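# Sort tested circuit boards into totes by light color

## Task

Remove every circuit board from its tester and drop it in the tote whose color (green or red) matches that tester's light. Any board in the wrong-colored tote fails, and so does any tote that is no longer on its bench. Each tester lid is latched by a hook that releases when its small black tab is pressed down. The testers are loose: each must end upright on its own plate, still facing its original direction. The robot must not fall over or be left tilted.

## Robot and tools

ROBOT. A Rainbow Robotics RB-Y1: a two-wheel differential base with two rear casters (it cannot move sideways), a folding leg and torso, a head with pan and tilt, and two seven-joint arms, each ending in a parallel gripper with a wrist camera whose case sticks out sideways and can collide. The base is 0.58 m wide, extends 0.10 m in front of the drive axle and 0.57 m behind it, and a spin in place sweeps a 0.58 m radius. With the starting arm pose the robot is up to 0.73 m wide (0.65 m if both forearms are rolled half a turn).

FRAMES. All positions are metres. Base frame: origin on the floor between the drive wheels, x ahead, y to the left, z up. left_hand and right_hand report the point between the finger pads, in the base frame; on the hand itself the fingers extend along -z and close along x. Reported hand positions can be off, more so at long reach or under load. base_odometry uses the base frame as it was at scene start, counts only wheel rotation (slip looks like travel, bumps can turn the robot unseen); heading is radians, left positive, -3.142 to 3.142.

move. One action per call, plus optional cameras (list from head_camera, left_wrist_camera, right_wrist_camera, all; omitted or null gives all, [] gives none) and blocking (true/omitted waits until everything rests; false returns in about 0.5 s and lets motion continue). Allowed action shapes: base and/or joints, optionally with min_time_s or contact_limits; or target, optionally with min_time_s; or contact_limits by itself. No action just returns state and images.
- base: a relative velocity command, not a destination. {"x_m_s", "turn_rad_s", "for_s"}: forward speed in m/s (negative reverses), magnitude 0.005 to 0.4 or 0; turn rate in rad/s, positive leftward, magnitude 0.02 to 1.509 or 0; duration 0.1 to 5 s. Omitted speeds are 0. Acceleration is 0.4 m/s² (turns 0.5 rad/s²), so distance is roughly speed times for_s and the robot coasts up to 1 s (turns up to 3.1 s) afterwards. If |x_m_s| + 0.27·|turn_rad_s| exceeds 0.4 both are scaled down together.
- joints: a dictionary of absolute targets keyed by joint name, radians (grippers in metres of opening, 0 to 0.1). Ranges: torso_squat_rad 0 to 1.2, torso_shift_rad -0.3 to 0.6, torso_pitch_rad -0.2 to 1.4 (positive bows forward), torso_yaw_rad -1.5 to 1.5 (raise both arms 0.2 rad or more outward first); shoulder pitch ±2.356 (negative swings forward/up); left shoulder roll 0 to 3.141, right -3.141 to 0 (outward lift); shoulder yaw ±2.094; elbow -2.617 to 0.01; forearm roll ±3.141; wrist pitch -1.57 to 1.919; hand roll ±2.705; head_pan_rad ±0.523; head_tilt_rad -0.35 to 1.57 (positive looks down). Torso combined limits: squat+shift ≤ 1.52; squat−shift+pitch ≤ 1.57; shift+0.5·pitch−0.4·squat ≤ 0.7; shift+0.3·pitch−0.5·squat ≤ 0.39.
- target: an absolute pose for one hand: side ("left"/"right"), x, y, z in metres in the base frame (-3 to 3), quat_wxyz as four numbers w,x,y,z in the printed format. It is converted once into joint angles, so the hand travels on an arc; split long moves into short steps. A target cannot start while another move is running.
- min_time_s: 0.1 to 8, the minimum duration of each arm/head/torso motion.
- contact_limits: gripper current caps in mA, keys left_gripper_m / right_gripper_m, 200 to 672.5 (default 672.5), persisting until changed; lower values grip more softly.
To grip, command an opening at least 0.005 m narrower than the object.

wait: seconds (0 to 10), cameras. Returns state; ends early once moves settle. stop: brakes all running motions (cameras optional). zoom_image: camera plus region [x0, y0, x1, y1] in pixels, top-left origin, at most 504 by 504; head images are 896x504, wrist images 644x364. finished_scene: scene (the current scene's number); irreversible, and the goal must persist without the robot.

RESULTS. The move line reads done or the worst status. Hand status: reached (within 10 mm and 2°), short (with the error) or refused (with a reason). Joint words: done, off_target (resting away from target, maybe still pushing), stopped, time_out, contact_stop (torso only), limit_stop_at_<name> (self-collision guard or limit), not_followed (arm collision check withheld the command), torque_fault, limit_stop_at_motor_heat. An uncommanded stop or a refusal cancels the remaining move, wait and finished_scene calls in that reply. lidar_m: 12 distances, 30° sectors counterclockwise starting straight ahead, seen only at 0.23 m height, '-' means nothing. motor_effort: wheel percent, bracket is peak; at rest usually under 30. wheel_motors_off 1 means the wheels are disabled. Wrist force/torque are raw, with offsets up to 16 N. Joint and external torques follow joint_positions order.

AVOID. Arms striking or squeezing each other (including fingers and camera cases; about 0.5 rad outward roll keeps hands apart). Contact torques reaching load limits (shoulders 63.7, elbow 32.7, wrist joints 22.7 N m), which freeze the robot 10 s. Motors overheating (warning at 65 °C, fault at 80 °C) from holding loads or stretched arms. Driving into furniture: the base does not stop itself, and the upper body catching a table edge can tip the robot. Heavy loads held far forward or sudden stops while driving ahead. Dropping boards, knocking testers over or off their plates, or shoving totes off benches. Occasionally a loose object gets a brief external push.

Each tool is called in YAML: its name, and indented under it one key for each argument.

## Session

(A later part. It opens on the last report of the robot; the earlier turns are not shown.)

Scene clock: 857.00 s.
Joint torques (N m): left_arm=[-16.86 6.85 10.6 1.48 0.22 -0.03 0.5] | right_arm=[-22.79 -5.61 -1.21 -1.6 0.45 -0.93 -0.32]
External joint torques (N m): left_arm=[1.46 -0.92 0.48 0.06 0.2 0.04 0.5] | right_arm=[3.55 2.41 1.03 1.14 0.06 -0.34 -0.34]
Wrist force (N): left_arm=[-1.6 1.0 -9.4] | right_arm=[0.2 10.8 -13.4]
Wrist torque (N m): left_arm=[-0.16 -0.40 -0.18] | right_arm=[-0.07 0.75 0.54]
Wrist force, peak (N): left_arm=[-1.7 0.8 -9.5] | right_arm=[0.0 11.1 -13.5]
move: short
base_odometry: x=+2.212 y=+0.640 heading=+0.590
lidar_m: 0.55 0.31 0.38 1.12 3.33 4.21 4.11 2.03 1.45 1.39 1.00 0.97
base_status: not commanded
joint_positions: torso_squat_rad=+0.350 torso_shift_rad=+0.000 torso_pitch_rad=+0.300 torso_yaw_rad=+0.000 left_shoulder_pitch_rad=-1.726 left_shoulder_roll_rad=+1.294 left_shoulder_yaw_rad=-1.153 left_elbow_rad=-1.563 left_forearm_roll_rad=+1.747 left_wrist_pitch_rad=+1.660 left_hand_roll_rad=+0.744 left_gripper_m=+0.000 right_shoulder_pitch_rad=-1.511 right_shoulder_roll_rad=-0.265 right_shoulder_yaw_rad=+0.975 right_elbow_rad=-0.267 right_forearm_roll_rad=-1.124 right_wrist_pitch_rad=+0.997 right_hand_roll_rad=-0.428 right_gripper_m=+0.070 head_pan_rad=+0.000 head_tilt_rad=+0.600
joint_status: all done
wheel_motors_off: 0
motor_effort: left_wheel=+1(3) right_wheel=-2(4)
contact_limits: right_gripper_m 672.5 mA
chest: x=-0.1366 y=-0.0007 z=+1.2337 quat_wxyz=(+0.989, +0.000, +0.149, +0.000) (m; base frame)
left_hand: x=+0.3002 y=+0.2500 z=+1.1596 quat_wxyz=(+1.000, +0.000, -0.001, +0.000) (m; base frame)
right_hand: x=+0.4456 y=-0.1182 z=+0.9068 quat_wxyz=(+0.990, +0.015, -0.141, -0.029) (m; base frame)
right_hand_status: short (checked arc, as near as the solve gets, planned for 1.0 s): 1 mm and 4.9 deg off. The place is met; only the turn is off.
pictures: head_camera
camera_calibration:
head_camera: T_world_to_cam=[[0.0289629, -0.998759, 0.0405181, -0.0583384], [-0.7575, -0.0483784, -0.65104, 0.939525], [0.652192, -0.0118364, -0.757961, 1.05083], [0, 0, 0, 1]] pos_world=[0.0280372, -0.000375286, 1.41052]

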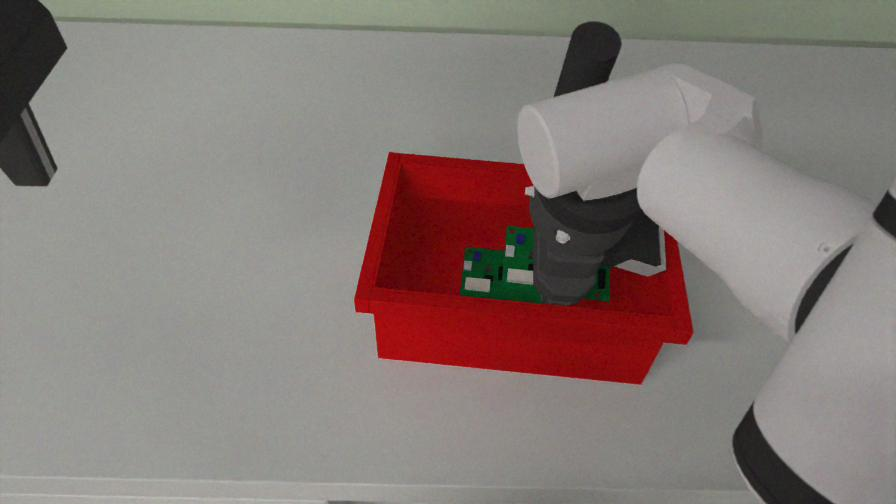

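move:
  target: {"side":"right","x":0.446,"y":-0.118,"z":0.897,"quat_wxyz":[0.99,0.015,-0.14,-0.03]}
  min_time_s: 1
  cameras: []

move:
  joints: {"right_gripper_m":0.09}
  cameras: ["head_camera"]

move:
  target: {"side":"right","x":0.447,"y":-0.118,"z":0.97,"quat_wxyz":[0.995,0.005,-0.1,-0.03]}
  min_time_s: 1
  cameras: []

move:
  target: {"side":"right","x":0.43,"y":-0.12,"z":1.1,"quat_wxyz":[0.998,0,-0.06,0]}
  cameras: []

move:
  target: {"side":"right","x":0.3,"y":-0.25,"z":1.16,"quat_wxyz":[1,0,0,0]}
  cameras: ["head_camera"]

Scene clock: 867.07 s.
Joint torques (N m): left_arm=[-16.9 6.78 10.43 1.59 0.2 -0.1 0.44] | right_arm=[-22.47 -5.34 -1.25 -1.61 0.48 -0.91 -0.4]
External joint torques (N m): left_arm=[1.42 -1 0.31 0.18 0.17 -0.03 0.44] | right_arm=[3.71 2.55 0.98 1.11 0.09 -0.29 -0.42]
Wrist force (N): left_arm=[-1.7 0.8 -9.3] | right_arm=[0.1 11.1 -13.1]
Wrist torque (N m): left_arm=[-0.13 -0.40 -0.19] | right_arm=[-0.13 0.72 0.51]
Wrist force, peak (N): left_arm=[-1.8 0.7 -9.6] | right_arm=[0.1 11.2 -13.6]
move: done
base_odometry: x=+2.212 y=+0.640 heading=+0.590
lidar_m: 0.55 0.31 0.39 1.12 3.34 4.20 4.12 2.03 1.45 1.38 0.99 0.98
base_status: not commanded
joint_positions: torso_squat_rad=+0.350 torso_shift_rad=+0.000 torso_pitch_rad=+0.300 torso_yaw_rad=+0.000 left_shoulder_pitch_rad=-1.726 left_shoulder_roll_rad=+1.294 left_shoulder_yaw_rad=-1.153 left_elbow_rad=-1.563 left_forearm_roll_rad=+1.747 left_wrist_pitch_rad=+1.660 left_hand_roll_rad=+0.744 left_gripper_m=+0.000 right_shoulder_pitch_rad=-1.491 right_shoulder_roll_rad=-0.260 right_shoulder_yaw_rad=+0.979 right_elbow_rad=-0.267 right_forearm_roll_rad=-1.116 right_wrist_pitch_rad=+0.959 right_hand_roll_rad=-0.434 right_gripper_m=+0.070 head_pan_rad=+0.000 head_tilt_rad=+0.600
joint_status: all done
wheel_motors_off: 0
motor_effort: left_wheel=+1(3) right_wheel=-3(4)
contact_limits: right_gripper_m 672.5 mA
chest: x=-0.1366 y=-0.0007 z=+1.2337 quat_wxyz=(+0.989, +0.000, +0.149, +0.000) (m; base frame)
left_hand: x=+0.3002 y=+0.2500 z=+1.1596 quat_wxyz=(+1.000, +0.000, -0.001, +0.000) (m; base frame)
right_hand: x=+0.4458 y=-0.1182 z=+0.8977 quat_wxyz=(+0.988, +0.017, -0.149, -0.030) (m; base frame)
right_hand_status: reached (checked arc, as near as the solve gets, planned for 1.0 s): 1 mm and 1.1 deg off.
pictures: none
No camera images: "cameras" was empty.

Scene clock: 867.77 s.
Joint torques (N m): left_arm=[-16.87 6.91 10.55 1.51 0.26 -0.05 0.54] | right_arm=[-22.81 -5.42 -1.1 -1.69 0.49 -0.9 -0.37]
External joint torques (N m): left_arm=[1.45 -0.87 0.42 0.1 0.24 0.02 0.54] | right_arm=[3.36 2.47 1.12 1.04 0.1 -0.28 -0.39]
Wrist force (N): left_arm=[-1.6 0.8 -9.4] | right_arm=[0.1 10.8 -12.9]
Wrist torque (N m): left_arm=[-0.16 -0.37 -0.19] | right_arm=[-0.09 0.70 0.54]
Wrist force, peak (N): left_arm=[-1.6 0.9 -9.7] | right_arm=[0.3 10.9 -13.3]
move: done
base_odometry: x=+2.212 y=+0.640 heading=+0.590
lidar_m: 0.54 0.31 0.39 1.12 3.33 4.21 4.11 2.02 1.45 1.38 0.99 0.97
base_status: not commanded
joint_positions: torso_squat_rad=+0.350 torso_shift_rad=+0.000 torso_pitch_rad=+0.300 torso_yaw_rad=+0.000 left_shoulder_pitch_rad=-1.726 left_shoulder_roll_rad=+1.294 left_shoulder_yaw_rad=-1.153 left_elbow_rad=-1.563 left_forearm_roll_rad=+1.747 left_wrist_pitch_rad=+1.660 left_hand_roll_rad=+0.744 left_gripper_m=+0.000 right_shoulder_pitch_rad=-1.491 right_shoulder_roll_rad=-0.260 right_shoulder_yaw_rad=+0.979 right_elbow_rad=-0.267 right_forearm_roll_rad=-1.116 right_wrist_pitch_rad=+0.959 right_hand_roll_rad=-0.434 right_gripper_m=+0.090 head_pan_rad=+0.000 head_tilt_rad=+0.600
joint_status: all done
wheel_motors_off: 0
motor_effort: left_wheel=+2(3) right_wheel=-2(4)
contact_limits: right_gripper_m 672.5 mA
chest: x=-0.1366 y=-0.0007 z=+1.2337 quat_wxyz=(+0.989, +0.000, +0.149, +0.000) (m; base frame)
left_hand: x=+0.3002 y=+0.2500 z=+1.1596 quat_wxyz=(+1.000, +0.000, -0.001, +0.000) (m; base frame)
right_hand: x=+0.4458 y=-0.1182 z=+0.8977 quat_wxyz=(+0.988, +0.017, -0.149, -0.030) (m; base frame)
pictures: head_camera
camera_calibration:
head_camera: T_world_to_cam=[[0.0289629, -0.998759, 0.0405181, -0.0583384], [-0.7575, -0.0483784, -0.65104, 0.939525], [0.652192, -0.0118364, -0.757961, 1.05083], [0, 0, 0, 1]] pos_world=[0.0280372, -0.000375286, 1.41052]

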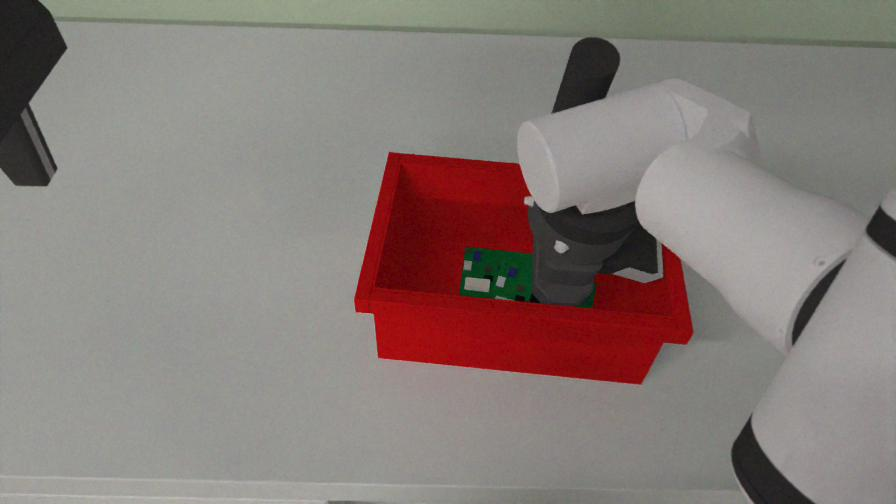

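Scene clock: 869.10 s.
Joint torques (N m): left_arm=[-16.82 6.79 10.69 1.65 0.24 -0.08 0.5] | right_arm=[-25.37 -9.23 -3.67 -1.76 -0.12 -0.37 0.35]
External joint torques (N m): left_arm=[1.5 -0.98 0.56 0.24 0.21 -0.02 0.5] | right_arm=[1.83 -0.46 -1.38 1.1 -0.5 0.08 0.34]
Wrist force (N): left_arm=[-1.5 0.8 -9.3] | right_arm=[0.9 10.8 -13.0]
Wrist torque (N m): left_arm=[-0.14 -0.39 -0.19] | right_arm=[-0.07 0.74 0.52]
Wrist force, peak (N): left_arm=[-1.8 1.0 -9.6] | right_arm=[0.9 11.2 -13.1]
move: done
base_odometry: x=+2.212 y=+0.640 heading=+0.590
lidar_m: 0.55 0.31 0.39 1.12 3.33 4.20 4.11 2.03 1.45 1.38 1.00 0.97
base_status: not commanded
joint_positions: torso_squat_rad=+0.350 torso_shift_rad=+0.000 torso_pitch_rad=+0.300 torso_yaw_rad=+0.000 left_shoulder_pitch_rad=-1.726 left_shoulder_roll_rad=+1.294 left_shoulder_yaw_rad=-1.153 left_elbow_rad=-1.563 left_forearm_roll_rad=+1.747 left_wrist_pitch_rad=+1.660 left_hand_roll_rad=+0.744 left_gripper_m=+0.000 right_shoulder_pitch_rad=-1.636 right_shoulder_roll_rad=-0.301 right_shoulder_yaw_rad=+0.950 right_elbow_rad=-0.267 right_forearm_roll_rad=-1.160 right_wrist_pitch_rad=+1.202 right_hand_roll_rad=-0.407 right_gripper_m=+0.090 head_pan_rad=+0.000 head_tilt_rad=+0.600
joint_status: all done
wheel_motors_off: 0
motor_effort: left_wheel=+2(3) right_wheel=-2(4)
contact_limits: right_gripper_m 672.5 mA
chest: x=-0.1366 y=-0.0007 z=+1.2337 quat_wxyz=(+0.989, +0.000, +0.149, +0.000) (m; base frame)
left_hand: x=+0.3002 y=+0.2500 z=+1.1596 quat_wxyz=(+1.000, +0.000, -0.001, +0.000) (m; base frame)
right_hand: x=+0.4477 y=-0.1175 z=+0.9695 quat_wxyz=(+0.994, +0.006, -0.104, -0.030) (m; base frame)
right_hand_status: reached (checked arc, planned for 1.0 s): 1 mm and 0.5 deg off.
pictures: none
No camera images: "cameras" was empty.

Scene clock: 870.33 s.
Joint torques (N m): left_arm=[-16.83 6.87 10.42 1.49 0.19 -0.09 0.53] | right_arm=[-24.09 -7.71 -4.78 -2.55 -0.01 -0.52 -0.13]
External joint torques (N m): left_arm=[1.49 -0.9 0.3 0.08 0.17 -0.02 0.53] | right_arm=[3.33 1.71 0.09 0.37 -0.37 -0.3 -0.13]
Wrist force (N): left_arm=[-1.4 0.8 -9.5] | right_arm=[1.4 11.0 -13.3]
Wrist torque (N m): left_arm=[-0.15 -0.37 -0.18] | right_arm=[-0.06 0.79 0.51]
Wrist force, peak (N): left_arm=[-1.7 0.9 -9.6] | right_arm=[0.0 11.0 -14.7]
move: done
base_odometry: x=+2.212 y=+0.640 heading=+0.590
lidar_m: 0.55 0.30 0.39 1.12 3.33 4.20 4.11 2.02 1.46 1.38 1.00 0.97
base_status: not commanded
joint_positions: torso_squat_rad=+0.350 torso_shift_rad=+0.000 torso_pitch_rad=+0.300 torso_yaw_rad=+0.000 left_shoulder_pitch_rad=-1.726 left_shoulder_roll_rad=+1.294 left_shoulder_yaw_rad=-1.153 left_elbow_rad=-1.563 left_forearm_roll_rad=+1.747 left_wrist_pitch_rad=+1.660 left_hand_roll_rad=+0.744 left_gripper_m=+0.000 right_shoulder_pitch_rad=-1.785 right_shoulder_roll_rad=-0.495 right_shoulder_yaw_rad=+0.906 right_elbow_rad=-0.566 right_forearm_roll_rad=-1.220 right_wrist_pitch_rad=+1.604 right_hand_roll_rad=-0.469 right_gripper_m=+0.090 head_pan_rad=+0.000 head_tilt_rad=+0.600
joint_status: all done
wheel_motors_off: 0
motor_effort: left_wheel=+2(5) right_wheel=-1(4)
contact_limits: right_gripper_m 672.5 mA
chest: x=-0.1367 y=-0.0007 z=+1.2337 quat_wxyz=(+0.989, +0.000, +0.149, +0.000) (m; base frame)
left_hand: x=+0.3001 y=+0.2500 z=+1.1596 quat_wxyz=(+1.000, +0.000, -0.001, +0.000) (m; base frame)
right_hand: x=+0.4297 y=-0.1202 z=+1.1005 quat_wxyz=(+0.999, -0.001, -0.054, +0.000) (m; base frame)
right_hand_status: reached (checked arc, planned for 0.6 s): 1 mm and 0.7 deg off.
pictures: none
No camera images: "cameras" was empty.

Scene clock: 872.00 s.
Joint torques (N m): left_arm=[-17.13 6.97 10.55 1.49 0.27 0 0.52] | right_arm=[-18.04 -8.09 -9.26 0.15 0.2 -0.17 0.07]
External joint torques (N m): left_arm=[1.19 -0.81 0.43 0.07 0.25 0.07 0.52] | right_arm=[1.98 1.57 1.22 -0.28 -0.05 -0.15 0.07]
Wrist force (N): left_arm=[-1.6 0.6 -9.2] | right_arm=[2.3 11.0 -13.1]
Wrist torque (N m): left_arm=[-0.13 -0.38 -0.17] | right_arm=[-0.07 0.86 0.51]
Wrist force, peak (N): left_arm=[-1.5 0.9 -9.8] | right_arm=[1.3 11.8 -13.4]
move: done
base_odometry: x=+2.212 y=+0.640 heading=+0.590
lidar_m: 0.55 0.31 0.40 1.11 3.33 4.20 4.11 2.02 1.44 1.38 0.99 0.98
base_status: not commanded
joint_positions: torso_squat_rad=+0.350 torso_shift_rad=+0.000 torso_pitch_rad=+0.300 torso_yaw_rad=+0.000 left_shoulder_pitch_rad=-1.726 left_shoulder_roll_rad=+1.294 left_shoulder_yaw_rad=-1.153 left_elbow_rad=-1.563 left_forearm_roll_rad=+1.747 left_wrist_pitch_rad=+1.660 left_hand_roll_rad=+0.744 left_gripper_m=+0.000 right_shoulder_pitch_rad=-1.600 right_shoulder_roll_rad=-1.243 right_shoulder_yaw_rad=+0.949 right_elbow_rad=-1.559 right_forearm_roll_rad=-1.656 right_wrist_pitch_rad=+1.764 right_hand_roll_rad=-0.758 right_gripper_m=+0.090 head_pan_rad=+0.000 head_tilt_rad=+0.600
joint_status: all done
wheel_motors_off: 0
motor_effort: left_wheel=+2(4) right_wheel=-2(4)
contact_limits: right_gripper_m 672.5 mA
chest: x=-0.1367 y=-0.0008 z=+1.2337 quat_wxyz=(+0.989, +0.000, +0.149, +0.000) (m; base frame)
left_hand: x=+0.3001 y=+0.2500 z=+1.1596 quat_wxyz=(+1.000, +0.000, -0.001, +0.000) (m; base frame)
right_hand: x=+0.3000 y=-0.2500 z=+1.1605 quat_wxyz=(+1.000, +0.000, +0.001, +0.000) (m; base frame)
right_hand_status: reached (checked arc, planned for 1.3 s): 0 mm and 0.1 deg off.
pictures: head_camera
camera_calibration:
head_camera: T_world_to_cam=[[0.0289553, -0.998759, 0.0405206, -0.0584388], [-0.757408, -0.0483759, -0.651147, 0.939593], [0.652299, -0.0118365, -0.757869, 1.05076], [0, 0, 0, 1]] pos_world=[0.027937, -0.000475295, 1.41052]

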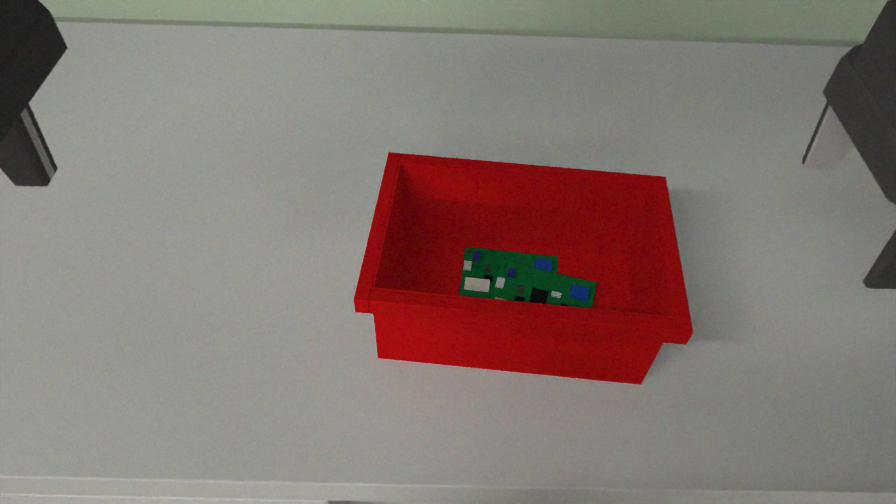

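Both in. Back off and finish.

move:
  base: {"x_m_s":-0.2,"for_s":1.5}
  cameras: []

finished_scene:
  scene: 2

Scene clock: 879.50 s.
Joint torques (N m): left_arm=[-16.84 6.68 10.56 1.54 0.26 -0.09 0.44] | right_arm=[-17.9 -7.91 -9.56 0.29 0.17 -0.23 0.16]
External joint torques (N m): left_arm=[1.48 -1.1 0.44 0.12 0.24 -0.02 0.44] | right_arm=[2.12 1.75 0.92 -0.14 -0.08 -0.21 0.16]
Wrist force (N): left_arm=[-1.9 1.0 -9.3] | right_arm=[2.0 11.1 -13.3]
Wrist torque (N m): left_arm=[-0.16 -0.41 -0.20] | right_arm=[-0.09 0.82 0.51]
Wrist force, peak (N): left_arm=[-1.7 0.9 -9.6] | right_arm=[2.4 11.2 -13.5]
move: done
base_odometry: x=+1.963 y=+0.473 heading=+0.590
lidar_m: 0.59 0.59 0.80 2.30 3.34 3.85 3.81 2.04 1.46 1.39 1.11 1.29
base_status: done (sent for 1.5 of 1.5 s)
joint_positions: torso_squat_rad=+0.350 torso_shift_rad=+0.000 torso_pitch_rad=+0.300 torso_yaw_rad=+0.000 left_shoulder_pitch_rad=-1.726 left_shoulder_roll_rad=+1.294 left_shoulder_yaw_rad=-1.153 left_elbow_rad=-1.563 left_forearm_roll_rad=+1.747 left_wrist_pitch_rad=+1.660 left_hand_roll_rad=+0.744 left_gripper_m=+0.000 right_shoulder_pitch_rad=-1.600 right_shoulder_roll_rad=-1.243 right_shoulder_yaw_rad=+0.949 right_elbow_rad=-1.559 right_forearm_roll_rad=-1.656 right_wrist_pitch_rad=+1.764 right_hand_roll_rad=-0.758 right_gripper_m=+0.090 head_pan_rad=+0.000 head_tilt_rad=+0.600
joint_status: not commanded
wheel_motors_off: 0
motor_effort: left_wheel=-4(21) right_wheel=+3(23)
contact_limits: right_gripper_m 672.5 mA
chest: x=-0.1367 y=-0.0008 z=+1.2337 quat_wxyz=(+0.989, +0.000, +0.149, +0.000) (m; base frame)
left_hand: x=+0.3001 y=+0.2500 z=+1.1597 quat_wxyz=(+1.000, +0.000, -0.001, +0.000) (m; base frame)
right_hand: x=+0.2999 y=-0.2500 z=+1.1605 quat_wxyz=(+1.000, +0.000, +0.001, +0.000) (m; base frame)
pictures: none
No camera images: "cameras" was empty.

The scene is finished: the task was done.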